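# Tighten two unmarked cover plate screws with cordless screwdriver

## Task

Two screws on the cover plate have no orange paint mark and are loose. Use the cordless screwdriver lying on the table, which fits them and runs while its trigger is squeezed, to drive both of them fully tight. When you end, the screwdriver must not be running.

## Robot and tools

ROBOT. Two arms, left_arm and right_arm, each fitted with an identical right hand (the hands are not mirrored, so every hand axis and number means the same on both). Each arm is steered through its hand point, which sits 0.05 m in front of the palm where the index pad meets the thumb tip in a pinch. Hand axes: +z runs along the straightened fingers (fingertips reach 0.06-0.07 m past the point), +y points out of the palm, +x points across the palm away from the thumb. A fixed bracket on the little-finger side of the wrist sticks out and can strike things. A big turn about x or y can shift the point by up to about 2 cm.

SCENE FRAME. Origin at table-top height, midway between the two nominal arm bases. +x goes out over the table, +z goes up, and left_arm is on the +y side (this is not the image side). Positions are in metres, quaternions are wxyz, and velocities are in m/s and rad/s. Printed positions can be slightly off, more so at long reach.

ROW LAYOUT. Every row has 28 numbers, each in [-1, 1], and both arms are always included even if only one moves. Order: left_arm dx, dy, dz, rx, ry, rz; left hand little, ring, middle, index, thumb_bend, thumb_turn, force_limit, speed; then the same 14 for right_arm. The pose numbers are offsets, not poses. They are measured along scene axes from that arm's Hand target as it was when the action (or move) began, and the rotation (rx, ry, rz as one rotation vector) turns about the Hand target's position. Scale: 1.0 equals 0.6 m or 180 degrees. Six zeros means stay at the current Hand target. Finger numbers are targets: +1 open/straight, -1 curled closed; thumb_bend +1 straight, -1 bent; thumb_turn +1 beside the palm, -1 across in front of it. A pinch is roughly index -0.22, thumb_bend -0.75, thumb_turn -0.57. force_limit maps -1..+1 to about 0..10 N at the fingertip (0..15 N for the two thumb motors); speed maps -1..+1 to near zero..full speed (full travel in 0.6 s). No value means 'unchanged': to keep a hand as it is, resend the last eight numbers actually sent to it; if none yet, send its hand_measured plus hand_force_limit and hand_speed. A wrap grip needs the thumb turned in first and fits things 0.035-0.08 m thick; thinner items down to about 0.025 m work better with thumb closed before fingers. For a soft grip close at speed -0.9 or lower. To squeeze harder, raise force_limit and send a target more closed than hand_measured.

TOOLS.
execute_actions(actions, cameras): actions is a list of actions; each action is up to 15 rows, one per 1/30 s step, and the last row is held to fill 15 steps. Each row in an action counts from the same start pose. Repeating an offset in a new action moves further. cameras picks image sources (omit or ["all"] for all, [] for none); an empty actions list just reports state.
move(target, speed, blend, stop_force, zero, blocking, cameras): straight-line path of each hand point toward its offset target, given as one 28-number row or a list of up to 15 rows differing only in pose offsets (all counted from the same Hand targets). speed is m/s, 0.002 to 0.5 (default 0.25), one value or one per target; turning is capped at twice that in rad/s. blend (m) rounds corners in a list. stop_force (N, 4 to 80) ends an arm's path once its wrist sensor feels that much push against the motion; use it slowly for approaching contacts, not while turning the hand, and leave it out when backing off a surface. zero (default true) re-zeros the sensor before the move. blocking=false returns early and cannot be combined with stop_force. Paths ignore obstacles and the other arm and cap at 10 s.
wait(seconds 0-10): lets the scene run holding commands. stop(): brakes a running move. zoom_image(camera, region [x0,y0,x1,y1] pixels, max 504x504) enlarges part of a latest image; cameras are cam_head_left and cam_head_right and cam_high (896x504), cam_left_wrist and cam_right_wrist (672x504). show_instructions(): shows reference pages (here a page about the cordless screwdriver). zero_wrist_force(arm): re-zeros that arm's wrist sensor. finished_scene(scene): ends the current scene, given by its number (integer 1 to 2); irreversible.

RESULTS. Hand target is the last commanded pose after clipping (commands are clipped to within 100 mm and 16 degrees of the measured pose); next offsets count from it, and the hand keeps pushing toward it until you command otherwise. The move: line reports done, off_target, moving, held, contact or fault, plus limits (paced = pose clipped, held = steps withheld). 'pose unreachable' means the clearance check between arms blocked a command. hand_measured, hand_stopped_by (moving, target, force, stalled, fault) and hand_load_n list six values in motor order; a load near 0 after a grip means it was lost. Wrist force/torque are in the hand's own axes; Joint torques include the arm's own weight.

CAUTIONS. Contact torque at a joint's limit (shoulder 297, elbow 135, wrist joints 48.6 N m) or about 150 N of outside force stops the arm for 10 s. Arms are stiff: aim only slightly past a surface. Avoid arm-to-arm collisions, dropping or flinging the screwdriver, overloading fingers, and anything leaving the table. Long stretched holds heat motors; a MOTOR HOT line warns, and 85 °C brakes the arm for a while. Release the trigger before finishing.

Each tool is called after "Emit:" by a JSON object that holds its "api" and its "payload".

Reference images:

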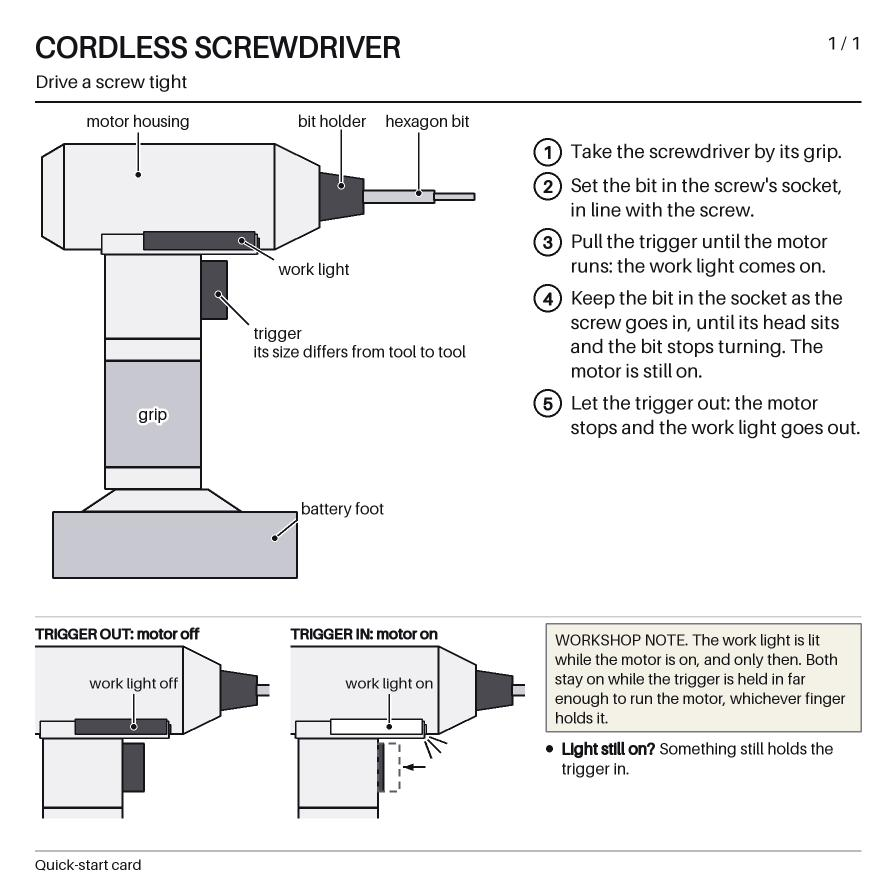

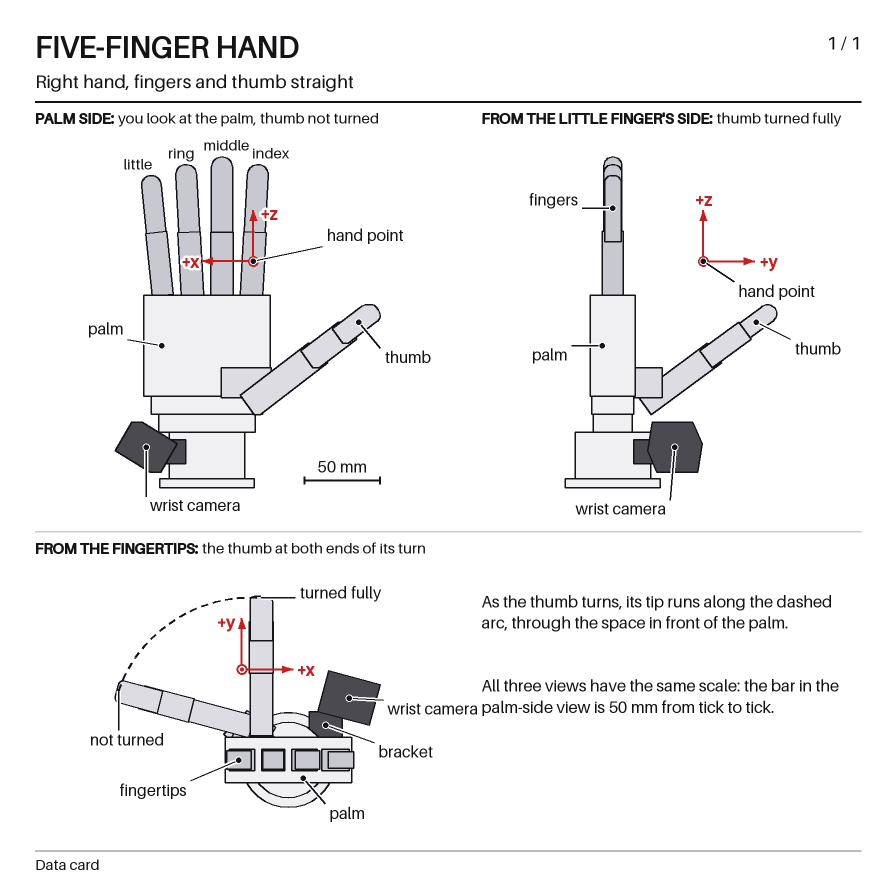

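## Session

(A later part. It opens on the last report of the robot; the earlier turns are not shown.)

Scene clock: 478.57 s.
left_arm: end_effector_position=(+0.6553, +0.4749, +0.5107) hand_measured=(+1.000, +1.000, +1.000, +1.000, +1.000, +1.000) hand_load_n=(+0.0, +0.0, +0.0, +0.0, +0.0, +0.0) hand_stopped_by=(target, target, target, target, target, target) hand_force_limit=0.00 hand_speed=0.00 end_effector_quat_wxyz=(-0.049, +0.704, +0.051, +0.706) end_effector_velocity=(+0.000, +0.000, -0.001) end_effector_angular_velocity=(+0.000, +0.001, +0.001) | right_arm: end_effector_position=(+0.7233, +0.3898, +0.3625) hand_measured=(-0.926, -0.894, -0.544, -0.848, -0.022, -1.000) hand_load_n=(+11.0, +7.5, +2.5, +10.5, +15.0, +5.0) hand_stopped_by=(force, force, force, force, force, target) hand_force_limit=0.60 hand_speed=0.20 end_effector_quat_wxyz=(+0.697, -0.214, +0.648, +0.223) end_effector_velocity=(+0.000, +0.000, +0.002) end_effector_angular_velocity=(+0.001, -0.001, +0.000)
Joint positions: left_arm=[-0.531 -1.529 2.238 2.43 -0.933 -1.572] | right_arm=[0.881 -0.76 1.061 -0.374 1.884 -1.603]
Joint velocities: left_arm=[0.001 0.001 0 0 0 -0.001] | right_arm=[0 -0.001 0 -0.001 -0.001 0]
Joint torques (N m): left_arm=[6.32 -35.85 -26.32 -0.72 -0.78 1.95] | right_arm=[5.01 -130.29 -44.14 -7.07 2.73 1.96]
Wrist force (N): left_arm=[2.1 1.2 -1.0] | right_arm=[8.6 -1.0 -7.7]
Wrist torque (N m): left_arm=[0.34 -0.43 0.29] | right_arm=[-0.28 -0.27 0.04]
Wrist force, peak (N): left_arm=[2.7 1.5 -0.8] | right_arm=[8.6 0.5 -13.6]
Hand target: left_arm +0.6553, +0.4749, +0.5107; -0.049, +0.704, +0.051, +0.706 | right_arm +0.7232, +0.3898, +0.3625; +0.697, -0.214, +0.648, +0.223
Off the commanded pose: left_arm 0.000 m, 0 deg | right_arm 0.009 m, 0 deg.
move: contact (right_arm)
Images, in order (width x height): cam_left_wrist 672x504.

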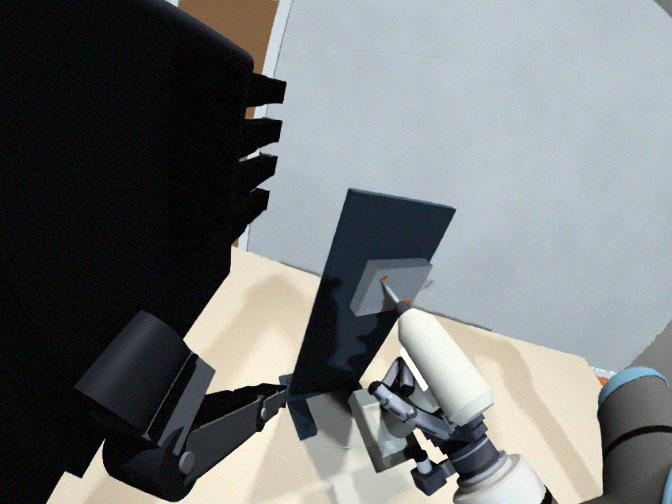

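Emit:
{"api": "move", "payload": {"target": [[0,0,0,0,0,0,1,1,1,1,1,1,0,0,-0.00686,-0.00472,0.0003,0,0,0,-1,-1,-0.96,-0.9,-0.9,-1,0.6,0.2],[0,0,0,0,0,0,1,1,1,1,1,1,0,0,-0.0045,-0.01122,-0.0097,0,0,0,-1,-1,-0.96,-0.9,-0.9,-1,0.6,0.2]], "speed": 0.03, "cameras": []}}

Emit:
{"api": "move", "payload": {"target": [0,0,0,0,0,0,1,1,1,1,1,1,0,0,0.0179,0.0123,-0.0008,0,0,0,-1,-1,-0.96,-0.9,-0.9,-1,0.6,0.2], "speed": 0.005, "stop_force": 4, "cameras": ["cam_left_wrist"]}}

Emit:
{"api": "zoom_image", "payload": {"camera": "cam_left_wrist", "region": [365, 260, 405, 300]}}

Scene clock: 479.53 s.
left_arm: end_effector_position=(+0.6553, +0.4749, +0.5107) hand_measured=(+1.000, +1.000, +1.000, +1.000, +1.000, +1.000) hand_load_n=(+0.0, +0.0, +0.0, +0.0, +0.0, +0.0) hand_stopped_by=(target, target, target, target, target, target) hand_force_limit=0.00 hand_speed=0.00 end_effector_quat_wxyz=(-0.049, +0.704, +0.051, +0.706) end_effector_velocity=(+0.000, +0.000, -0.001) end_effector_angular_velocity=(+0.001, +0.001, +0.000) | right_arm: end_effector_position=(+0.7205, +0.3830, +0.3566) hand_measured=(-0.926, -0.894, -0.544, -0.848, -0.022, -1.000) hand_load_n=(+11.0, +8.0, +2.5, +10.5, +15.0, +5.5) hand_stopped_by=(force, force, force, force, force, target) hand_force_limit=0.60 hand_speed=0.20 end_effector_quat_wxyz=(+0.697, -0.214, +0.648, +0.223) end_effector_velocity=(+0.000, +0.000, +0.004) end_effector_angular_velocity=(+0.003, -0.002, -0.001)
Joint positions: left_arm=[-0.531 -1.529 2.238 2.43 -0.933 -1.572] | right_arm=[0.879 -0.77 1.089 -0.393 1.882 -1.602]
Joint velocities: left_arm=[0 0.001 0 0.001 0 0] | right_arm=[0 -0.002 -0.004 0.002 0 0]
Joint torques (N m): left_arm=[6.52 -31.55 -26.2 -0.51 -0.14 2.21] | right_arm=[-0.4 -122.04 -54.58 -1.67 0.56 2.19]
Wrist force (N): left_arm=[2.3 1.1 -0.4] | right_arm=[8.1 -2.2 -2.9]
Wrist torque (N m): left_arm=[0.29 -0.47 0.31] | right_arm=[-0.36 -0.18 0.06]
Wrist force, peak (N): left_arm=[2.8 1.4 -0.6] | right_arm=[8.6 -1.4 -7.8]
Hand target: left_arm +0.6553, +0.4749, +0.5107; -0.049, +0.704, +0.051, +0.706 | right_arm +0.7205, +0.3831, +0.3566; +0.697, -0.214, +0.648, +0.223
Off the commanded pose: left_arm 0.000 m, 0 deg | right_arm 0.000 m, 0 deg.
move: done
No camera images: "cameras" was empty.

Scene clock: 482.60 s.
left_arm: end_effector_position=(+0.6553, +0.4749, +0.5107) hand_measured=(+1.000, +1.000, +1.000, +1.000, +1.000, +1.000) hand_load_n=(+0.0, +0.0, +0.0, +0.0, +0.0, +0.0) hand_stopped_by=(target, target, target, target, target, target) hand_force_limit=0.00 hand_speed=0.00 end_effector_quat_wxyz=(-0.049, +0.704, +0.051, +0.706) end_effector_velocity=(+0.000, +0.000, +0.000) end_effector_angular_velocity=(+0.000, +0.000, -0.001) | right_arm: end_effector_position=(+0.7289, +0.3888, +0.3563) hand_measured=(-0.926, -0.894, -0.544, -0.848, -0.022, -1.000) hand_load_n=(+11.0, +7.5, +2.5, +10.5, +15.0, +5.5) hand_stopped_by=(force, force, force, force, force, target) hand_force_limit=0.60 hand_speed=0.20 end_effector_quat_wxyz=(+0.697, -0.214, +0.648, +0.223) end_effector_velocity=(+0.000, +0.000, +0.000) end_effector_angular_velocity=(+0.000, +0.000, +0.000)
Joint positions: left_arm=[-0.531 -1.529 2.238 2.43 -0.933 -1.572] | right_arm=[0.876 -0.754 1.061 -0.38 1.879 -1.602]
Joint velocities: left_arm=[0 0 0 0 -0.001 0] | right_arm=[0 -0.001 0 0.001 0 0]
Joint torques (N m): left_arm=[5.35 -33.93 -25.36 -0.57 -0.49 2.52] | right_arm=[4.92 -132.34 -45.27 -7.31 1.32 1.96]
Wrist force (N): left_arm=[2.4 1.3 -0.5] | right_arm=[10.3 -2.1 -8.0]
Wrist torque (N m): left_arm=[0.33 -0.48 0.31] | right_arm=[-0.17 -0.16 0.15]
Wrist force, peak (N): left_arm=[2.8 1.6 -0.4] | right_arm=[13.8 -1.9 -19.9]
Hand target: left_arm +0.6553, +0.4749, +0.5107; -0.049, +0.704, +0.051, +0.706 | right_arm +0.7288, +0.3888, +0.3563; +0.697, -0.214, +0.648, +0.223
Off the commanded pose: left_arm 0.000 m, 0 deg | right_arm 0.003 m, 0 deg.
move: contact (right_arm)
Images, in order (width x height): cam_left_wrist 672x504.

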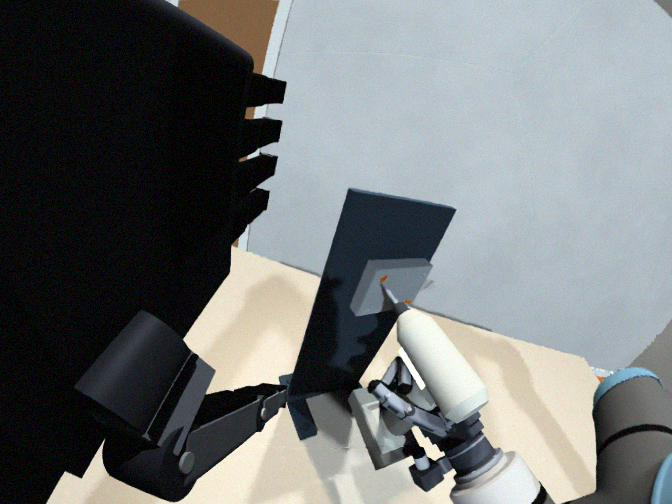

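Scaled by 12.600 from the camera's 672x504 image, which has a finer 960x720 frame.

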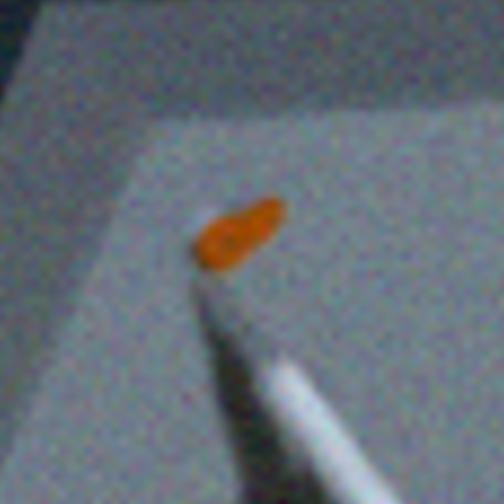

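Emit:
{"api": "move", "payload": {"target": [[0,0,0,0,0,0,1,1,1,1,1,1,0,0,-0.01372,-0.00943,0.00063,0,0,0,-1,-1,-0.96,-0.9,-0.9,-1,0.6,0.2],[0,0,0,0,0,0,1,1,1,1,1,1,0,0,-0.00806,-0.01688,0.01149,0,0,0,-1,-1,-0.96,-0.9,-0.9,-1,0.6,0.2]], "speed": 0.02, "cameras": []}}

Emit:
{"api": "move", "payload": {"target": [0,0,0,0,0,0,1,1,1,1,1,1,0,0,0.01715,0.01179,-0.00079,0,0,0,-1,-1,-0.96,-0.9,-0.9,-1,0.6,0.2], "speed": 0.005, "stop_force": 4, "cameras": ["cam_left_wrist"]}}

Emit:
{"api": "zoom_image", "payload": {"camera": "cam_left_wrist", "region": [340, 250, 500, 410]}}

Scene clock: 484.77 s.
left_arm: end_effector_position=(+0.6553, +0.4749, +0.5107) hand_measured=(+1.000, +1.000, +1.000, +1.000, +1.000, +1.000) hand_load_n=(+0.0, +0.0, +0.0, +0.0, +0.0, +0.0) hand_stopped_by=(target, target, target, target, target, target) hand_force_limit=0.00 hand_speed=0.00 end_effector_quat_wxyz=(-0.049, +0.704, +0.051, +0.706) end_effector_velocity=(+0.000, +0.000, +0.000) end_effector_angular_velocity=(+0.001, +0.000, +0.001) | right_arm: end_effector_position=(+0.7241, +0.3786, +0.3633) hand_measured=(-0.926, -0.894, -0.544, -0.848, -0.022, -1.000) hand_load_n=(+11.0, +8.0, +2.5, +10.5, +15.5, +5.5) hand_stopped_by=(force, force, force, force, force, target) hand_force_limit=0.60 hand_speed=0.20 end_effector_quat_wxyz=(+0.697, -0.214, +0.648, +0.223) end_effector_velocity=(+0.000, +0.000, -0.003) end_effector_angular_velocity=(-0.002, +0.002, +0.000)
Joint positions: left_arm=[-0.531 -1.529 2.238 2.43 -0.933 -1.572] | right_arm=[0.874 -0.778 1.092 -0.387 1.876 -1.602]
Joint velocities: left_arm=[0 -0.001 0 0.001 0 0.001] | right_arm=[0 0.002 0 0.001 0 0]
Joint torques (N m): left_arm=[6.51 -33.85 -27.32 -0.5 -0.52 2.45] | right_arm=[1.21 -110.02 -44.26 -3.82 0.57 2.31]
Wrist force (N): left_arm=[2.3 1.7 -0.6] | right_arm=[8.1 -2.2 -2.8]
Wrist torque (N m): left_arm=[0.38 -0.46 0.31] | right_arm=[-0.37 -0.16 0.05]
Wrist force, peak (N): left_arm=[2.8 1.5 -0.2] | right_arm=[10.4 -2.4 -8.0]
Hand target: left_arm +0.6553, +0.4749, +0.5107; -0.049, +0.704, +0.051, +0.706 | right_arm +0.7240, +0.3787, +0.3632; +0.697, -0.214, +0.648, +0.223
Off the commanded pose: left_arm 0.000 m, 0 deg | right_arm 0.000 m, 0 deg.
move: done
No camera images: "cameras" was empty.

Scene clock: 487.77 s.
left_arm: end_effector_position=(+0.6553, +0.4749, +0.5107) hand_measured=(+1.000, +1.000, +1.000, +1.000, +1.000, +1.000) hand_load_n=(+0.0, +0.0, +0.0, +0.0, +0.0, +0.0) hand_stopped_by=(target, target, target, target, target, target) hand_force_limit=0.00 hand_speed=0.00 end_effector_quat_wxyz=(-0.049, +0.704, +0.051, +0.706) end_effector_velocity=(+0.000, +0.000, +0.000) end_effector_angular_velocity=(-0.001, +0.000, +0.001) | right_arm: end_effector_position=(+0.7321, +0.3842, +0.3628) hand_measured=(-0.926, -0.894, -0.544, -0.848, -0.022, -1.000) hand_load_n=(+11.0, +8.0, +2.5, +10.5, +15.0, +5.5) hand_stopped_by=(force, force, force, force, force, target) hand_force_limit=0.60 hand_speed=0.20 end_effector_quat_wxyz=(+0.697, -0.214, +0.648, +0.223) end_effector_velocity=(+0.000, +0.000, +0.001) end_effector_angular_velocity=(+0.001, -0.001, +0.000)
Joint positions: left_arm=[-0.531 -1.529 2.238 2.43 -0.933 -1.572] | right_arm=[0.871 -0.762 1.064 -0.375 1.873 -1.602]
Joint velocities: left_arm=[0 0 0 0 0 -0.001] | right_arm=[0 -0.001 0 -0.001 0 0]
Joint torques (N m): left_arm=[4.9 -31.93 -27.14 0.15 -0.31 1.74] | right_arm=[4.4 -130.47 -46.14 -7.57 1.45 1.95]
Wrist force (N): left_arm=[2.4 1.6 -0.5] | right_arm=[10.5 -2.0 -9.0]
Wrist torque (N m): left_arm=[0.37 -0.48 0.32] | right_arm=[-0.13 -0.15 0.14]
Wrist force, peak (N): left_arm=[2.6 1.8 -0.7] | right_arm=[14.5 -2.1 -21.4]
Hand target: left_arm +0.6553, +0.4749, +0.5107; -0.049, +0.704, +0.051, +0.706 | right_arm +0.7320, +0.3842, +0.3628; +0.697, -0.214, +0.648, +0.223
Off the commanded pose: left_arm 0.000 m, 0 deg | right_arm 0.003 m, 0 deg.
move: contact (right_arm)
Images, in order (width x height): cam_left_wrist 672x504.

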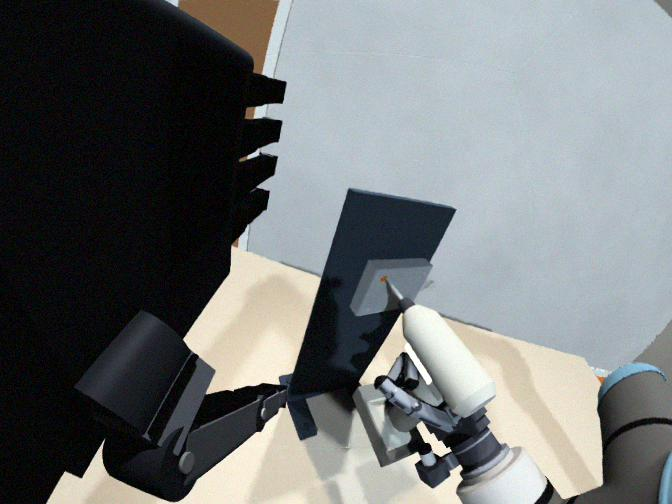

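Scaled by 3.150 from the camera's 672x504 image, which has a finer 960x720 frame.

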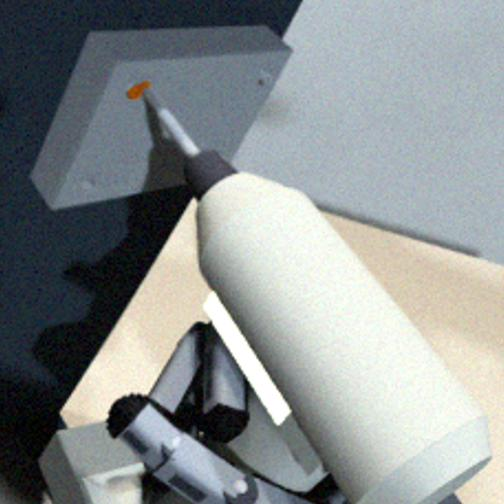

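Emit:
{"api": "move", "payload": {"target": [[0,0,0,0,0,0,1,1,1,1,1,1,0,0,-0.01646,-0.01132,0.00076,0,0,0,-1,-1,-0.96,-0.9,-0.9,-1,0.6,0.2],[0,0,0,0,0,0,1,1,1,1,1,1,0,0,-0.02796,-0.00198,-0.09851,0,0,0,-1,-1,-0.96,-0.9,-0.9,-1,0.6,0.2]], "speed": 0.04, "cameras": []}}

Emit:
{"api": "move", "payload": {"target": [0,0,0,0,0,0,1,1,1,1,1,1,0,0,0.02058,0.01415,-0.00095,0,0,0,-1,-1,-0.96,-0.9,-0.9,-1,0.6,0.2], "speed": 0.004, "stop_force": 5, "cameras": ["cam_left_wrist"]}}

Emit:
{"api": "zoom_image", "payload": {"camera": "cam_left_wrist", "region": [358, 298, 378, 318]}}

Scene clock: 490.37 s.
left_arm: end_effector_position=(+0.6553, +0.4749, +0.5107) hand_measured=(+1.000, +1.000, +1.000, +1.000, +1.000, +1.000) hand_load_n=(+0.0, +0.0, +0.0, +0.0, +0.0, +0.0) hand_stopped_by=(target, target, target, target, target, target) hand_force_limit=0.00 hand_speed=0.00 end_effector_quat_wxyz=(-0.049, +0.704, +0.051, +0.706) end_effector_velocity=(+0.000, -0.001, +0.000) end_effector_angular_velocity=(-0.001, +0.000, -0.001) | right_arm: end_effector_position=(+0.7152, +0.3831, +0.3035) hand_measured=(-0.926, -0.894, -0.544, -0.848, -0.022, -1.000) hand_load_n=(+11.0, +8.0, +2.5, +10.5, +15.0, +5.5) hand_stopped_by=(force, force, force, force, force, target) hand_force_limit=0.60 hand_speed=0.20 end_effector_quat_wxyz=(+0.697, -0.214, +0.648, +0.223) end_effector_velocity=(+0.000, +0.000, +0.003) end_effector_angular_velocity=(+0.000, +0.000, +0.000)
Joint positions: left_arm=[-0.531 -1.529 2.238 2.43 -0.933 -1.572] | right_arm=[0.884 -0.74 1.134 -0.467 1.886 -1.603]
Joint velocities: left_arm=[-0.001 0 0 0 0 -0.001] | right_arm=[0 -0.002 -0.001 0.002 0 0]
Joint torques (N m): left_arm=[4.14 -33.85 -27.77 -0.01 -0.53 2.3] | right_arm=[5.33 -128.46 -52.33 -2.36 0.88 -2.04]
Wrist force (N): left_arm=[2.4 1.6 -0.7] | right_arm=[8.0 -2.3 -2.8]
Wrist torque (N m): left_arm=[0.38 -0.49 0.32] | right_arm=[-0.37 -0.18 0.05]
Wrist force, peak (N): left_arm=[2.5 1.8 -0.7] | right_arm=[10.7 -2.1 -9.0]
Hand target: left_arm +0.6553, +0.4749, +0.5107; -0.049, +0.704, +0.051, +0.706 | right_arm +0.7152, +0.3830, +0.3037; +0.697, -0.214, +0.648, +0.223
Off the commanded pose: left_arm 0.000 m, 0 deg | right_arm 0.000 m, 0 deg.
move: done
No camera images: "cameras" was empty.

Scene clock: 494.03 s.
left_arm: end_effector_position=(+0.6553, +0.4749, +0.5107) hand_measured=(+1.000, +1.000, +1.000, +1.000, +1.000, +1.000) hand_load_n=(+0.0, +0.0, +0.0, +0.0, +0.0, +0.0) hand_stopped_by=(target, target, target, target, target, target) hand_force_limit=0.00 hand_speed=0.00 end_effector_quat_wxyz=(-0.049, +0.704, +0.051, +0.706) end_effector_velocity=(+0.000, +0.000, +0.000) end_effector_angular_velocity=(+0.000, +0.000, +0.000) | right_arm: end_effector_position=(+0.7238, +0.3889, +0.3033) hand_measured=(-0.926, -0.894, -0.544, -0.848, -0.022, -1.000) hand_load_n=(+11.0, +7.5, +2.5, +10.5, +15.0, +5.0) hand_stopped_by=(force, force, force, force, force, target) hand_force_limit=0.60 hand_speed=0.20 end_effector_quat_wxyz=(+0.697, -0.214, +0.648, +0.223) end_effector_velocity=(+0.000, +0.000, +0.002) end_effector_angular_velocity=(+0.002, -0.001, +0.000)
Joint positions: left_arm=[-0.531 -1.529 2.238 2.43 -0.933 -1.572] | right_arm=[0.88 -0.724 1.105 -0.454 1.883 -1.602]
Joint velocities: left_arm=[0 0 0 0 0 0] | right_arm=[0 -0.001 0 -0.001 0 0]
Joint torques (N m): left_arm=[3.51 -33.99 -28.56 0.02 -0.13 2.16] | right_arm=[0.72 -131.25 -43.79 -7.02 1.41 1.93]
Wrist force (N): left_arm=[2.5 1.6 -0.6] | right_arm=[8.3 -2.4 -8.3]
Wrist torque (N m): left_arm=[0.38 -0.50 0.33] | right_arm=[-0.17 -0.18 0.05]
Wrist force, peak (N): left_arm=[2.8 1.7 -0.3] | right_arm=[9.8 -2.2 -16.5]
Hand target: left_arm +0.6553, +0.4749, +0.5107; -0.049, +0.704, +0.051, +0.706 | right_arm +0.7238, +0.3889, +0.3033; +0.697, -0.214, +0.648, +0.223
Off the commanded pose: left_arm 0.000 m, 0 deg | right_arm 0.005 m, 0 deg.
move: contact (right_arm)
Images, in order (width x height): cam_left_wrist 672x504.

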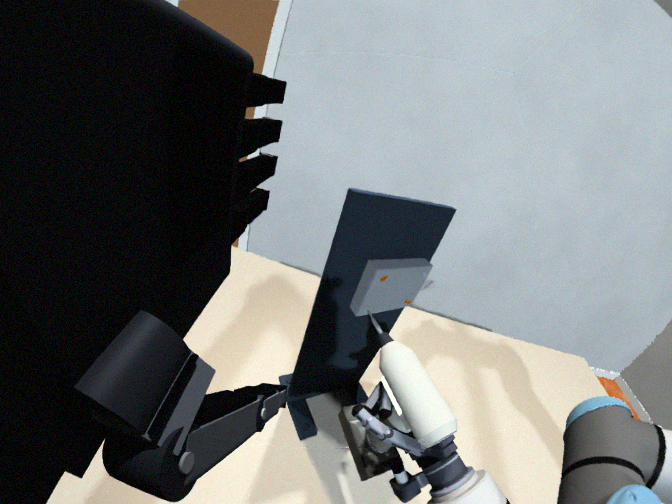

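Scaled by 25.200 from the camera's 672x504 image, which has a finer 960x720 frame.

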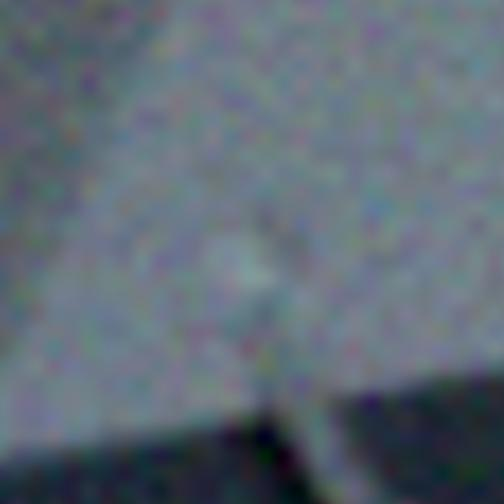

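Emit:
{"api": "move", "payload": {"target": [[0,0,0,0,0,0,1,1,1,1,1,1,0,0,-0.00412,-0.00283,0.00019,0,0,0,-1,-1,-0.96,-0.9,-0.9,-1,0.6,0.2],[0,0,0,0,0,0,1,1,1,1,1,1,0,0,-0.00252,-0.00515,0.00095,0,0,0,-1,-1,-0.96,-0.9,-0.9,-1,0.6,0.2]], "speed": 0.02, "cameras": []}}

Emit:
{"api": "move", "payload": {"target": [0,0,0,0,0,0,1,1,1,1,1,1,0,0,0.01372,0.00943,-0.00063,0,0,0,-1,-1,-0.96,-0.9,-0.9,-1,0.6,0.2], "speed": 0.003, "stop_force": 8, "cameras": ["cam_left_wrist"]}}

Emit:
{"api": "zoom_image", "payload": {"camera": "cam_left_wrist", "region": [358, 298, 378, 318]}}

Scene clock: 494.97 s.
left_arm: end_effector_position=(+0.6553, +0.4749, +0.5107) hand_measured=(+1.000, +1.000, +1.000, +1.000, +1.000, +1.000) hand_load_n=(+0.0, +0.0, +0.0, +0.0, +0.0, +0.0) hand_stopped_by=(target, target, target, target, target, target) hand_force_limit=0.00 hand_speed=0.00 end_effector_quat_wxyz=(-0.049, +0.704, +0.051, +0.706) end_effector_velocity=(+0.000, +0.001, +0.000) end_effector_angular_velocity=(+0.000, +0.000, +0.001) | right_arm: end_effector_position=(+0.7222, +0.3858, +0.3039) hand_measured=(-0.926, -0.894, -0.544, -0.848, -0.022, -1.000) hand_load_n=(+11.0, +8.0, +2.5, +10.5, +15.0, +5.5) hand_stopped_by=(force, force, force, force, force, target) hand_force_limit=0.60 hand_speed=0.20 end_effector_quat_wxyz=(+0.697, -0.214, +0.648, +0.223) end_effector_velocity=(+0.000, +0.000, +0.002) end_effector_angular_velocity=(+0.002, -0.002, +0.001)
Joint positions: left_arm=[-0.531 -1.529 2.238 2.43 -0.933 -1.572] | right_arm=[0.879 -0.731 1.116 -0.458 1.882 -1.602]
Joint velocities: left_arm=[0.001 0 0 0.001 0 0] | right_arm=[0 -0.001 0 -0.002 0 0]
Joint torques (N m): left_arm=[6.22 -32.27 -27.4 -0.36 -0.66 1.92] | right_arm=[-8.24 -117.91 -46.89 -6.8 -0.53 2.02]
Wrist force (N): left_arm=[2.5 1.3 -0.5] | right_arm=[7.8 -2.4 -3.1]
Wrist torque (N m): left_arm=[0.33 -0.50 0.32] | right_arm=[-0.36 -0.13 0.03]
Wrist force, peak (N): left_arm=[2.8 1.3 -0.9] | right_arm=[9.0 -2.2 -8.8]
Hand target: left_arm +0.6553, +0.4749, +0.5107; -0.049, +0.704, +0.051, +0.706 | right_arm +0.7223, +0.3858, +0.3039; +0.697, -0.214, +0.648, +0.223
Off the commanded pose: left_arm 0.000 m, 0 deg | right_arm 0.000 m, 0 deg.
move: done
No camera images: "cameras" was empty.

Scene clock: 497.27 s.
left_arm: end_effector_position=(+0.6553, +0.4749, +0.5107) hand_measured=(+1.000, +1.000, +1.000, +1.000, +1.000, +1.000) hand_load_n=(+0.0, +0.0, +0.0, +0.0, +0.0, +0.0) hand_stopped_by=(target, target, target, target, target, target) hand_force_limit=0.00 hand_speed=0.00 end_effector_quat_wxyz=(-0.049, +0.704, +0.051, +0.706) end_effector_velocity=(+0.000, -0.001, +0.000) end_effector_angular_velocity=(-0.001, +0.000, -0.002) | right_arm: end_effector_position=(+0.7253, +0.3879, +0.3037) hand_measured=(-0.926, -0.894, -0.544, -0.848, -0.022, -1.000) hand_load_n=(+11.5, +8.0, +2.5, +10.5, +15.0, +5.0) hand_stopped_by=(force, force, force, force, force, target) hand_force_limit=0.60 hand_speed=0.20 end_effector_quat_wxyz=(+0.696, -0.214, +0.648, +0.223) end_effector_velocity=(+0.000, +0.000, +0.001) end_effector_angular_velocity=(+0.000, +0.000, +0.000)
Joint positions: left_arm=[-0.531 -1.529 2.238 2.43 -0.933 -1.572] | right_arm=[0.878 -0.725 1.106 -0.454 1.881 -1.602]
Joint velocities: left_arm=[-0.001 0.001 0 0 -0.001 -0.001] | right_arm=[0 -0.001 0 0.001 0 0]
Joint torques (N m): left_arm=[3.31 -31.12 -30.78 0.41 -0.4 2.48] | right_arm=[-1.3 -125.1 -50.04 -6.27 1.76 1.8]
Wrist force (N): left_arm=[2.5 1.2 -0.5] | right_arm=[8.2 -1.8 -11.6]
Wrist torque (N m): left_arm=[0.32 -0.50 0.32] | right_arm=[-0.17 -0.14 -0.02]
Wrist force, peak (N): left_arm=[3.0 1.4 -0.7] | right_arm=[9.1 -0.7 -17.6]
Hand target: left_arm +0.6553, +0.4749, +0.5107; -0.049, +0.704, +0.051, +0.706 | right_arm +0.7253, +0.3879, +0.3037; +0.696, -0.214, +0.648, +0.223
Off the commanded pose: left_arm 0.000 m, 0 deg | right_arm 0.006 m, 0 deg.
move: contact (right_arm)
Images, in order (width x height): cam_left_wrist 672x504.

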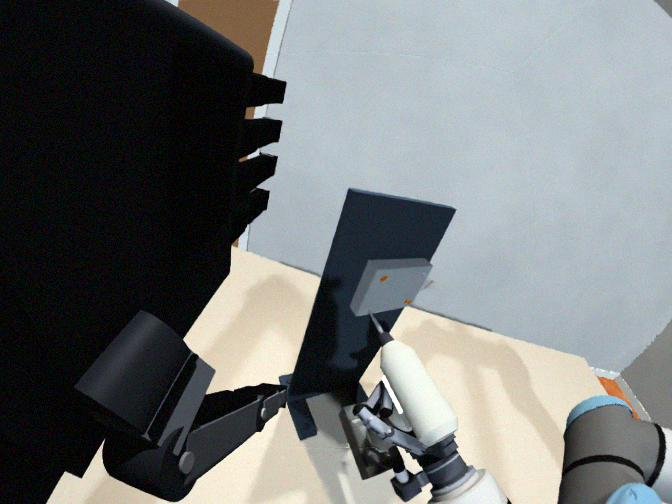

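Scaled by 25.200 from the camera's 672x504 image, which has a finer 960x720 frame.

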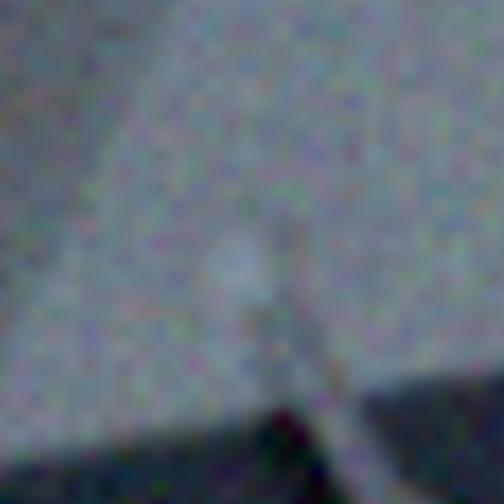

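Emit:
{"api": "move", "payload": {"target": [[0,0,0,0,0,0,1,1,1,1,1,1,0,0,-0.00165,-0.00113,0.00008,0,0,0,-1,-1,-0.96,-0.9,-0.9,-1,0.6,0.2],[0,0,0,0,0,0,1,1,1,1,1,1,0,0,-0.00203,-0.00063,-0.00064,0,0,0,-1,-1,-0.96,-0.9,-0.9,-1,0.6,0.2]], "speed": 0.02, "cameras": []}}

Emit:
{"api": "move", "payload": {"target": [0,0,0,0,0,0,1,1,1,1,1,1,0,0,0.00686,0.00472,-0.00031,0,0,0,-1,-1,-0.96,-0.9,-0.9,-1,0.6,0.2], "speed": 0.003, "stop_force": 8, "cameras": []}}

Emit:
{"api": "move", "payload": {"target": [[0,0,0,0,0,0,1,1,1,1,1,1,0,0,-0.00165,-0.00113,0.00008,0,0,0,-1,-1,-0.96,-0.9,-0.9,-1,0.6,0.2],[0,0,0,0,0,0,1,1,1,1,1,1,0,0,-0.0009,-0.00222,0.0002,0,0,0,-1,-1,-0.96,-0.9,-0.9,-1,0.6,0.2]], "speed": 0.02, "cameras": []}}

Emit:
{"api": "move", "payload": {"target": [0,0,0,0,0,0,1,1,1,1,1,1,0,0,0.00686,0.00472,-0.00031,0,0,0,-1,-1,-0.96,-0.9,-0.9,-1,0.6,0.2], "speed": 0.003, "stop_force": 8, "cameras": []}}

Emit:
{"api": "move", "payload": {"target": [[0,0,0,0,0,0,1,1,1,1,1,1,0,0,-0.00165,-0.00113,0.00008,0,0,0,-1,-1,-0.96,-0.9,-0.9,-1,0.6,0.2],[0,0,0,0,0,0,1,1,1,1,1,1,0,0,-0.00165,-0.00103,0.00141,0,0,0,-1,-1,-0.96,-0.9,-0.9,-1,0.6,0.2]], "speed": 0.02, "cameras": []}}

Emit:
{"api": "move", "payload": {"target": [0,0,0,0,0,0,1,1,1,1,1,1,0,0,0.00686,0.00472,-0.00031,0,0,0,-1,-1,-0.96,-0.9,-0.9,-1,0.6,0.2], "speed": 0.003, "stop_force": 8, "cameras": []}}

Emit:
{"api": "move", "payload": {"target": [[0,0,0,0,0,0,1,1,1,1,1,1,0,0,-0.00165,-0.00113,0.00008,0,0,0,-1,-1,-0.96,-0.9,-0.9,-1,0.6,0.2],[0,0,0,0,0,0,1,1,1,1,1,1,0,0,-0.0024,-0.00004,-0.00004,0,0,0,-1,-1,-0.96,-0.9,-0.9,-1,0.6,0.2]], "speed": 0.02, "cameras": []}}

Emit:
{"api": "move", "payload": {"target": [0,0,0,0,0,0,1,1,1,1,1,1,0,0,0.00686,0.00472,-0.00031,0,0,0,-1,-1,-0.96,-0.9,-0.9,-1,0.6,0.2], "speed": 0.003, "stop_force": 8, "cameras": ["cam_left_wrist"]}}

Scene clock: 499.13 s.
left_arm: end_effector_position=(+0.6553, +0.4749, +0.5107) hand_measured=(+1.000, +1.000, +1.000, +1.000, +1.000, +1.000) hand_load_n=(+0.0, -0.5, +0.0, +0.0, +0.0, +0.0) hand_stopped_by=(target, target, target, target, target, target) hand_force_limit=0.00 hand_speed=0.00 end_effector_quat_wxyz=(-0.049, +0.704, +0.051, +0.706) end_effector_velocity=(+0.000, +0.001, +0.000) end_effector_angular_velocity=(+0.000, -0.001, +0.001) | right_arm: end_effector_position=(+0.7240, +0.3875, +0.3033) hand_measured=(-0.926, -0.894, -0.544, -0.848, -0.022, -1.000) hand_load_n=(+11.5, +8.0, +2.5, +11.0, +15.0, +5.5) hand_stopped_by=(force, force, force, force, force, target) hand_force_limit=0.60 hand_speed=0.20 end_effector_quat_wxyz=(+0.696, -0.214, +0.648, +0.223) end_effector_velocity=(+0.000, +0.000, +0.001) end_effector_angular_velocity=(+0.002, -0.001, +0.000)
Joint positions: left_arm=[-0.531 -1.529 2.238 2.43 -0.933 -1.572] | right_arm=[0.879 -0.726 1.109 -0.455 1.882 -1.602]
Joint velocities: left_arm=[0.001 0 0 -0.001 0 0.001] | right_arm=[0 -0.001 0 -0.001 0 0]
Joint torques (N m): left_arm=[5.02 -30.62 -28.69 0.45 -0.59 2.88] | right_arm=[11.7 -113.11 -52.6 -6.61 1.66 -0.72]
Wrist force (N): left_arm=[2.4 1.5 -0.6] | right_arm=[7.9 -2.5 -2.9]
Wrist torque (N m): left_arm=[0.36 -0.49 0.32] | right_arm=[-0.40 -0.15 0.03]
Wrist force, peak (N): left_arm=[2.5 1.6 -1.1] | right_arm=[9.2 -2.0 -16.6]
Hand target: left_arm +0.6553, +0.4749, +0.5107; -0.049, +0.704, +0.051, +0.706 | right_arm +0.7240, +0.3875, +0.3033; +0.696, -0.214, +0.648, +0.223
Off the commanded pose: left_arm 0.000 m, 0 deg | right_arm 0.000 m, 0 deg.
move: done
No camera images: "cameras" was empty.

Scene clock: 500.57 s.
left_arm: end_effector_position=(+0.6553, +0.4749, +0.5107) hand_measured=(+1.000, +1.000, +1.000, +1.000, +1.000, +1.000) hand_load_n=(+0.0, +0.0, +0.0, +0.0, +0.0, +0.0) hand_stopped_by=(target, target, target, target, target, target) hand_force_limit=0.00 hand_speed=0.00 end_effector_quat_wxyz=(-0.049, +0.704, +0.051, +0.706) end_effector_velocity=(+0.000, +0.000, +0.000) end_effector_angular_velocity=(+0.001, +0.000, +0.000) | right_arm: end_effector_position=(+0.7251, +0.3883, +0.3033) hand_measured=(-0.926, -0.894, -0.544, -0.848, -0.022, -1.000) hand_load_n=(+12.0, +8.0, +2.0, +10.0, +15.5, +5.0) hand_stopped_by=(force, force, force, force, force, target) hand_force_limit=0.60 hand_speed=0.20 end_effector_quat_wxyz=(+0.696, -0.214, +0.648, +0.223) end_effector_velocity=(+0.000, +0.000, +0.000) end_effector_angular_velocity=(+0.000, +0.000, +0.000)
Joint positions: left_arm=[-0.531 -1.529 2.238 2.43 -0.933 -1.572] | right_arm=[0.879 -0.724 1.105 -0.454 1.881 -1.602]
Joint velocities: left_arm=[0 0 0 0 0 0.001] | right_arm=[0 0 0 0 0 0]
Joint torques (N m): left_arm=[8.38 -36.53 -29.66 0.44 -0.33 1.86] | right_arm=[7.48 -123.27 -46.22 -6.06 1.39 -0.26]
Wrist force (N): left_arm=[2.3 1.3 -0.9] | right_arm=[5.8 -3.0 -8.2]
Wrist torque (N m): left_arm=[0.36 -0.47 0.31] | right_arm=[-0.12 -0.48 -0.04]
Wrist force, peak (N): left_arm=[2.8 1.5 -0.8] | right_arm=[6.8 -3.6 -16.1]
Hand target: left_arm +0.6553, +0.4749, +0.5107; -0.049, +0.704, +0.051, +0.706 | right_arm +0.7251, +0.3884, +0.3033; +0.696, -0.214, +0.648, +0.223
Off the commanded pose: left_arm 0.000 m, 0 deg | right_arm 0.004 m, 0 deg.
move: contact (right_arm)
No camera images: "cameras" was empty.

Scene clock: 501.27 s.
left_arm: end_effector_position=(+0.6553, +0.4749, +0.5107) hand_measured=(+1.000, +1.000, +1.000, +1.000, +1.000, +1.000) hand_load_n=(+0.0, +0.0, +0.0, +0.0, +0.0, +0.0) hand_stopped_by=(target, target, target, target, target, target) hand_force_limit=0.00 hand_speed=0.00 end_effector_quat_wxyz=(-0.049, +0.704, +0.051, +0.706) end_effector_velocity=(+0.000, +0.000, +0.000) end_effector_angular_velocity=(+0.000, +0.000, +0.000) | right_arm: end_effector_position=(+0.7244, +0.3871, +0.3034) hand_measured=(-0.926, -0.894, -0.544, -0.848, -0.022, -1.000) hand_load_n=(+11.0, +8.0, +2.0, +10.5, +15.0, +5.5) hand_stopped_by=(force, force, force, force, force, target) hand_force_limit=0.60 hand_speed=0.20 end_effector_quat_wxyz=(+0.696, -0.214, +0.648, +0.223) end_effector_velocity=(+0.000, +0.000, +0.001) end_effector_angular_velocity=(+0.000, +0.000, +0.000)
Joint positions: left_arm=[-0.531 -1.529 2.238 2.43 -0.933 -1.572] | right_arm=[0.878 -0.727 1.11 -0.456 1.881 -1.602]
Joint velocities: left_arm=[0 0 0 0 0 0] | right_arm=[0 -0.001 0 0 0 0]
Joint torques (N m): left_arm=[6.41 -34.05 -27.97 0.11 -0.28 2.5] | right_arm=[-15.03 -126.01 -43.83 -6.66 -1.29 0.52]
Wrist force (N): left_arm=[2.2 1.4 -0.7] | right_arm=[7.9 -2.4 -2.8]
Wrist torque (N m): left_arm=[0.36 -0.46 0.31] | right_arm=[-0.38 -0.15 0.04]
Wrist force, peak (N): left_arm=[2.6 1.6 -0.4] | right_arm=[6.9 -2.7 -14.1]
Hand target: left_arm +0.6553, +0.4749, +0.5107; -0.049, +0.704, +0.051, +0.706 | right_arm +0.7246, +0.3870, +0.3034; +0.696, -0.214, +0.648, +0.223
Off the commanded pose: left_arm 0.000 m, 0 deg | right_arm 0.000 m, 0 deg.
move: done
No camera images: "cameras" was empty.

Scene clock: 502.83 s.
left_arm: end_effector_position=(+0.6553, +0.4749, +0.5107) hand_measured=(+1.000, +1.000, +1.000, +1.000, +1.000, +1.000) hand_load_n=(+0.0, +0.0, +0.0, +0.0, +0.0, +0.0) hand_stopped_by=(target, target, target, target, target, target) hand_force_limit=0.00 hand_speed=0.00 end_effector_quat_wxyz=(-0.049, +0.704, +0.051, +0.706) end_effector_velocity=(+0.000, +0.000, +0.000) end_effector_angular_velocity=(+0.001, +0.001, +0.000) | right_arm: end_effector_position=(+0.7256, +0.3878, +0.3034) hand_measured=(-0.926, -0.894, -0.544, -0.848, -0.022, -1.000) hand_load_n=(+12.5, +8.5, +2.0, +10.0, +15.0, +4.5) hand_stopped_by=(force, force, force, force, force, target) hand_force_limit=0.60 hand_speed=0.20 end_effector_quat_wxyz=(+0.696, -0.214, +0.648, +0.223) end_effector_velocity=(+0.000, +0.000, -0.001) end_effector_angular_velocity=(-0.001, +0.000, +0.000)
Joint positions: left_arm=[-0.531 -1.529 2.238 2.43 -0.933 -1.572] | right_arm=[0.878 -0.725 1.106 -0.454 1.88 -1.602]
Joint velocities: left_arm=[0 0 0 0 0 0.001] | right_arm=[0 0.001 0 0 0 0]
Joint torques (N m): left_arm=[3.98 -33.71 -29.87 0.75 -0.5 2.23] | right_arm=[-3.01 -121.79 -51.06 -6.72 2.25 1.33]
Wrist force (N): left_arm=[2.2 1.7 -0.2] | right_arm=[7.6 -0.1 -12.3]
Wrist torque (N m): left_arm=[0.38 -0.47 0.31] | right_arm=[-0.02 -0.33 -0.01]
Wrist force, peak (N): left_arm=[2.7 1.5 -0.7] | right_arm=[8.5 -0.1 -19.5]
Hand target: left_arm +0.6553, +0.4749, +0.5107; -0.049, +0.704, +0.051, +0.706 | right_arm +0.7255, +0.3878, +0.3034; +0.696, -0.214, +0.648, +0.223
Off the commanded pose: left_arm 0.000 m, 0 deg | right_arm 0.004 m, 0 deg.
move: contact (right_arm)
No camera images: "cameras" was empty.

Scene clock: 503.53 s.
left_arm: end_effector_position=(+0.6553, +0.4749, +0.5107) hand_measured=(+1.000, +1.000, +1.000, +1.000, +1.000, +1.000) hand_load_n=(+0.0, +0.0, +0.0, +0.0, +0.5, +0.0) hand_stopped_by=(target, target, target, target, target, target) hand_force_limit=0.00 hand_speed=0.00 end_effector_quat_wxyz=(-0.049, +0.704, +0.051, +0.706) end_effector_velocity=(+0.000, +0.000, +0.000) end_effector_angular_velocity=(+0.000, +0.000, +0.000) | right_arm: end_effector_position=(+0.7245, +0.3871, +0.3043) hand_measured=(-0.926, -0.894, -0.544, -0.848, -0.022, -1.000) hand_load_n=(+11.5, +8.5, +2.5, +11.0, +15.0, +5.0) hand_stopped_by=(force, force, force, force, force, target) hand_force_limit=0.60 hand_speed=0.20 end_effector_quat_wxyz=(+0.696, -0.214, +0.648, +0.223) end_effector_velocity=(+0.000, +0.000, -0.002) end_effector_angular_velocity=(-0.002, +0.002, +0.000)
Joint positions: left_arm=[-0.531 -1.529 2.238 2.43 -0.933 -1.572] | right_arm=[0.878 -0.727 1.109 -0.455 1.881 -1.602]
Joint velocities: left_arm=[0 0 0 0 0 0] | right_arm=[0 0.001 0 0.001 0 0]
Joint torques (N m): left_arm=[2.01 -36.07 -29.53 0.77 -0.56 2.35] | right_arm=[15.32 -127.4 -52.5 -2.1 2.19 -0.38]
Wrist force (N): left_arm=[2.5 1.4 -0.4] | right_arm=[8.1 -2.7 -2.5]
Wrist torque (N m): left_arm=[0.34 -0.51 0.33] | right_arm=[-0.45 -0.19 0.04]
Wrist force, peak (N): left_arm=[2.5 1.8 -0.6] | right_arm=[9.1 -1.3 -17.7]
Hand target: left_arm +0.6553, +0.4749, +0.5107; -0.049, +0.704, +0.051, +0.706 | right_arm +0.7245, +0.3872, +0.3043; +0.696, -0.214, +0.648, +0.223
Off the commanded pose: left_arm 0.000 m, 0 deg | right_arm 0.000 m, 0 deg.
move: done
No camera images: "cameras" was empty.

Scene clock: 505.10 s.
left_arm: end_effector_position=(+0.6553, +0.4749, +0.5107) hand_measured=(+1.000, +1.000, +1.000, +1.000, +1.000, +1.000) hand_load_n=(+0.0, +0.0, +0.0, +0.0, +0.0, +0.0) hand_stopped_by=(target, target, target, target, target, target) hand_force_limit=0.00 hand_speed=0.00 end_effector_quat_wxyz=(-0.049, +0.704, +0.051, +0.706) end_effector_velocity=(+0.000, +0.000, +0.000) end_effector_angular_velocity=(+0.001, +0.000, +0.000) | right_arm: end_effector_position=(+0.7251, +0.3878, +0.3042) hand_measured=(-0.926, -0.894, -0.544, -0.848, -0.022, -1.000) hand_load_n=(+10.5, +8.0, +2.5, +11.0, +14.5, +5.5) hand_stopped_by=(force, force, force, force, force, target) hand_force_limit=0.60 hand_speed=0.20 end_effector_quat_wxyz=(+0.696, -0.214, +0.648, +0.223) end_effector_velocity=(+0.000, +0.000, +0.000) end_effector_angular_velocity=(+0.000, +0.000, +0.000)
Joint positions: left_arm=[-0.531 -1.529 2.238 2.43 -0.933 -1.572] | right_arm=[0.878 -0.726 1.106 -0.453 1.88 -1.602]
Joint velocities: left_arm=[0.001 0 0 0 -0.001 0.001] | right_arm=[0 0 0 0.001 0 0]
Joint torques (N m): left_arm=[4.45 -32.63 -30.25 1.06 -0.64 1.83] | right_arm=[0.29 -127.05 -50.79 -6.8 1.98 -0.4]
Wrist force (N): left_arm=[2.5 1.5 -0.5] | right_arm=[10.5 -1.9 -12.0]
Wrist torque (N m): left_arm=[0.37 -0.50 0.33] | right_arm=[-0.09 -0.04 0.11]
Wrist force, peak (N): left_arm=[2.7 1.6 -0.4] | right_arm=[11.1 -1.5 -17.7]
Hand target: left_arm +0.6553, +0.4749, +0.5107; -0.049, +0.704, +0.051, +0.706 | right_arm +0.7251, +0.3878, +0.3042; +0.696, -0.214, +0.648, +0.223
Off the commanded pose: left_arm 0.000 m, 0 deg | right_arm 0.004 m, 0 deg.
move: contact (right_arm)
No camera images: "cameras" was empty.

Scene clock: 505.80 s.
left_arm: end_effector_position=(+0.6553, +0.4749, +0.5107) hand_measured=(+1.000, +1.000, +1.000, +1.000, +1.000, +1.000) hand_load_n=(+0.0, +0.0, +0.0, +0.0, +0.0, +0.0) hand_stopped_by=(target, target, target, target, target, target) hand_force_limit=0.00 hand_speed=0.00 end_effector_quat_wxyz=(-0.049, +0.704, +0.051, +0.706) end_effector_velocity=(+0.000, +0.001, -0.001) end_effector_angular_velocity=(+0.002, +0.001, +0.001) | right_arm: end_effector_position=(+0.7237, +0.3878, +0.3042) hand_measured=(-0.926, -0.894, -0.544, -0.848, -0.022, -1.000) hand_load_n=(+10.5, +8.0, +2.5, +11.0, +14.5, +5.5) hand_stopped_by=(force, force, force, force, force, target) hand_force_limit=0.60 hand_speed=0.20 end_effector_quat_wxyz=(+0.696, -0.214, +0.648, +0.223) end_effector_velocity=(+0.000, +0.000, +0.000) end_effector_angular_velocity=(+0.000, +0.000, +0.000)
Joint positions: left_arm=[-0.531 -1.529 2.238 2.43 -0.933 -1.572] | right_arm=[0.879 -0.727 1.108 -0.454 1.882 -1.602]
Joint velocities: left_arm=[0.001 0.001 0 0 0 0.001] | right_arm=[0 0 0 0 0 0]
Joint torques (N m): left_arm=[3.27 -35.87 -30.27 0.35 -0.12 2.22] | right_arm=[9.84 -111.76 -50.94 -1.57 1.42 -1.49]
Wrist force (N): left_arm=[2.8 1.2 -0.3] | right_arm=[8.5 -2.6 -3.0]
Wrist torque (N m): left_arm=[0.30 -0.55 0.32] | right_arm=[-0.40 -0.24 0.07]
Wrist force, peak (N): left_arm=[2.7 1.5 -0.6] | right_arm=[11.4 -2.1 -16.4]
Hand target: left_arm +0.6553, +0.4749, +0.5107; -0.049, +0.704, +0.051, +0.706 | right_arm +0.7237, +0.3878, +0.3042; +0.696, -0.214, +0.648, +0.223
Off the commanded pose: left_arm 0.000 m, 0 deg | right_arm 0.000 m, 0 deg.
move: done
No camera images: "cameras" was empty.

Scene clock: 507.27 s.
left_arm: end_effector_position=(+0.6553, +0.4749, +0.5107) hand_measured=(+1.000, +1.000, +1.000, +1.000, +1.000, +1.000) hand_load_n=(+0.0, +0.0, +0.0, +0.0, +0.0, +0.0) hand_stopped_by=(target, target, target, target, target, target) hand_force_limit=0.00 hand_speed=0.00 end_effector_quat_wxyz=(-0.049, +0.704, +0.051, +0.706) end_effector_velocity=(+0.000, +0.000, +0.000) end_effector_angular_velocity=(+0.000, +0.000, +0.001) | right_arm: end_effector_position=(+0.7247, +0.3885, +0.3041) hand_measured=(-0.926, -0.894, -0.544, -0.848, -0.022, -1.000) hand_load_n=(+10.0, +7.5, +2.0, +11.0, +15.5, +6.0) hand_stopped_by=(force, force, force, force, force, target) hand_force_limit=0.60 hand_speed=0.20 end_effector_quat_wxyz=(+0.696, -0.214, +0.648, +0.223) end_effector_velocity=(+0.000, +0.000, +0.000) end_effector_angular_velocity=(-0.001, +0.000, +0.000)
Joint positions: left_arm=[-0.531 -1.529 2.238 2.43 -0.933 -1.572] | right_arm=[0.879 -0.725 1.105 -0.453 1.881 -1.602]
Joint velocities: left_arm=[0 0 0 0.001 0.001 0] | right_arm=[0 0 0 0 0 0]
Joint torques (N m): left_arm=[3.57 -32.12 -30.33 0.53 -0.44 2.11] | right_arm=[11.98 -126.79 -49.49 -6.39 1.28 -0.54]
Wrist force (N): left_arm=[2.4 1.4 -0.4] | right_arm=[9.6 -4.0 -12.4]
Wrist torque (N m): left_arm=[0.33 -0.49 0.32] | right_arm=[0.16 -0.20 0.12]
Wrist force, peak (N): left_arm=[2.8 1.7 -0.9] | right_arm=[9.9 -4.4 -17.6]
Hand target: left_arm +0.6553, +0.4749, +0.5107; -0.049, +0.704, +0.051, +0.706 | right_arm +0.7247, +0.3885, +0.3041; +0.696, -0.214, +0.648, +0.223
Off the commanded pose: left_arm 0.000 m, 0 deg | right_arm 0.004 m, 0 deg.
move: contact (right_arm)
Images, in order (width x height): cam_left_wrist 672x504.

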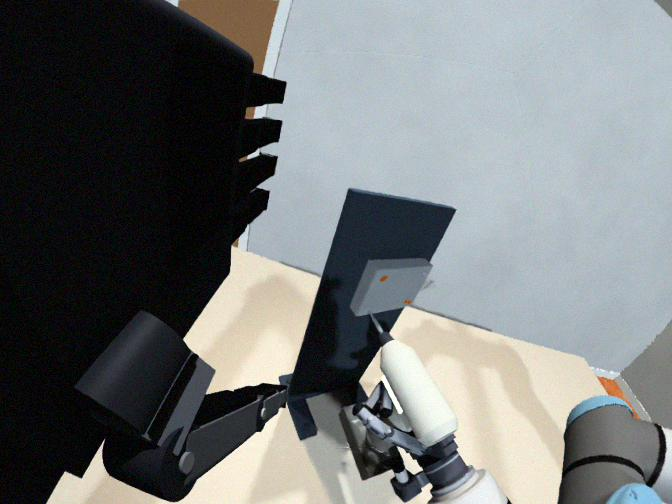

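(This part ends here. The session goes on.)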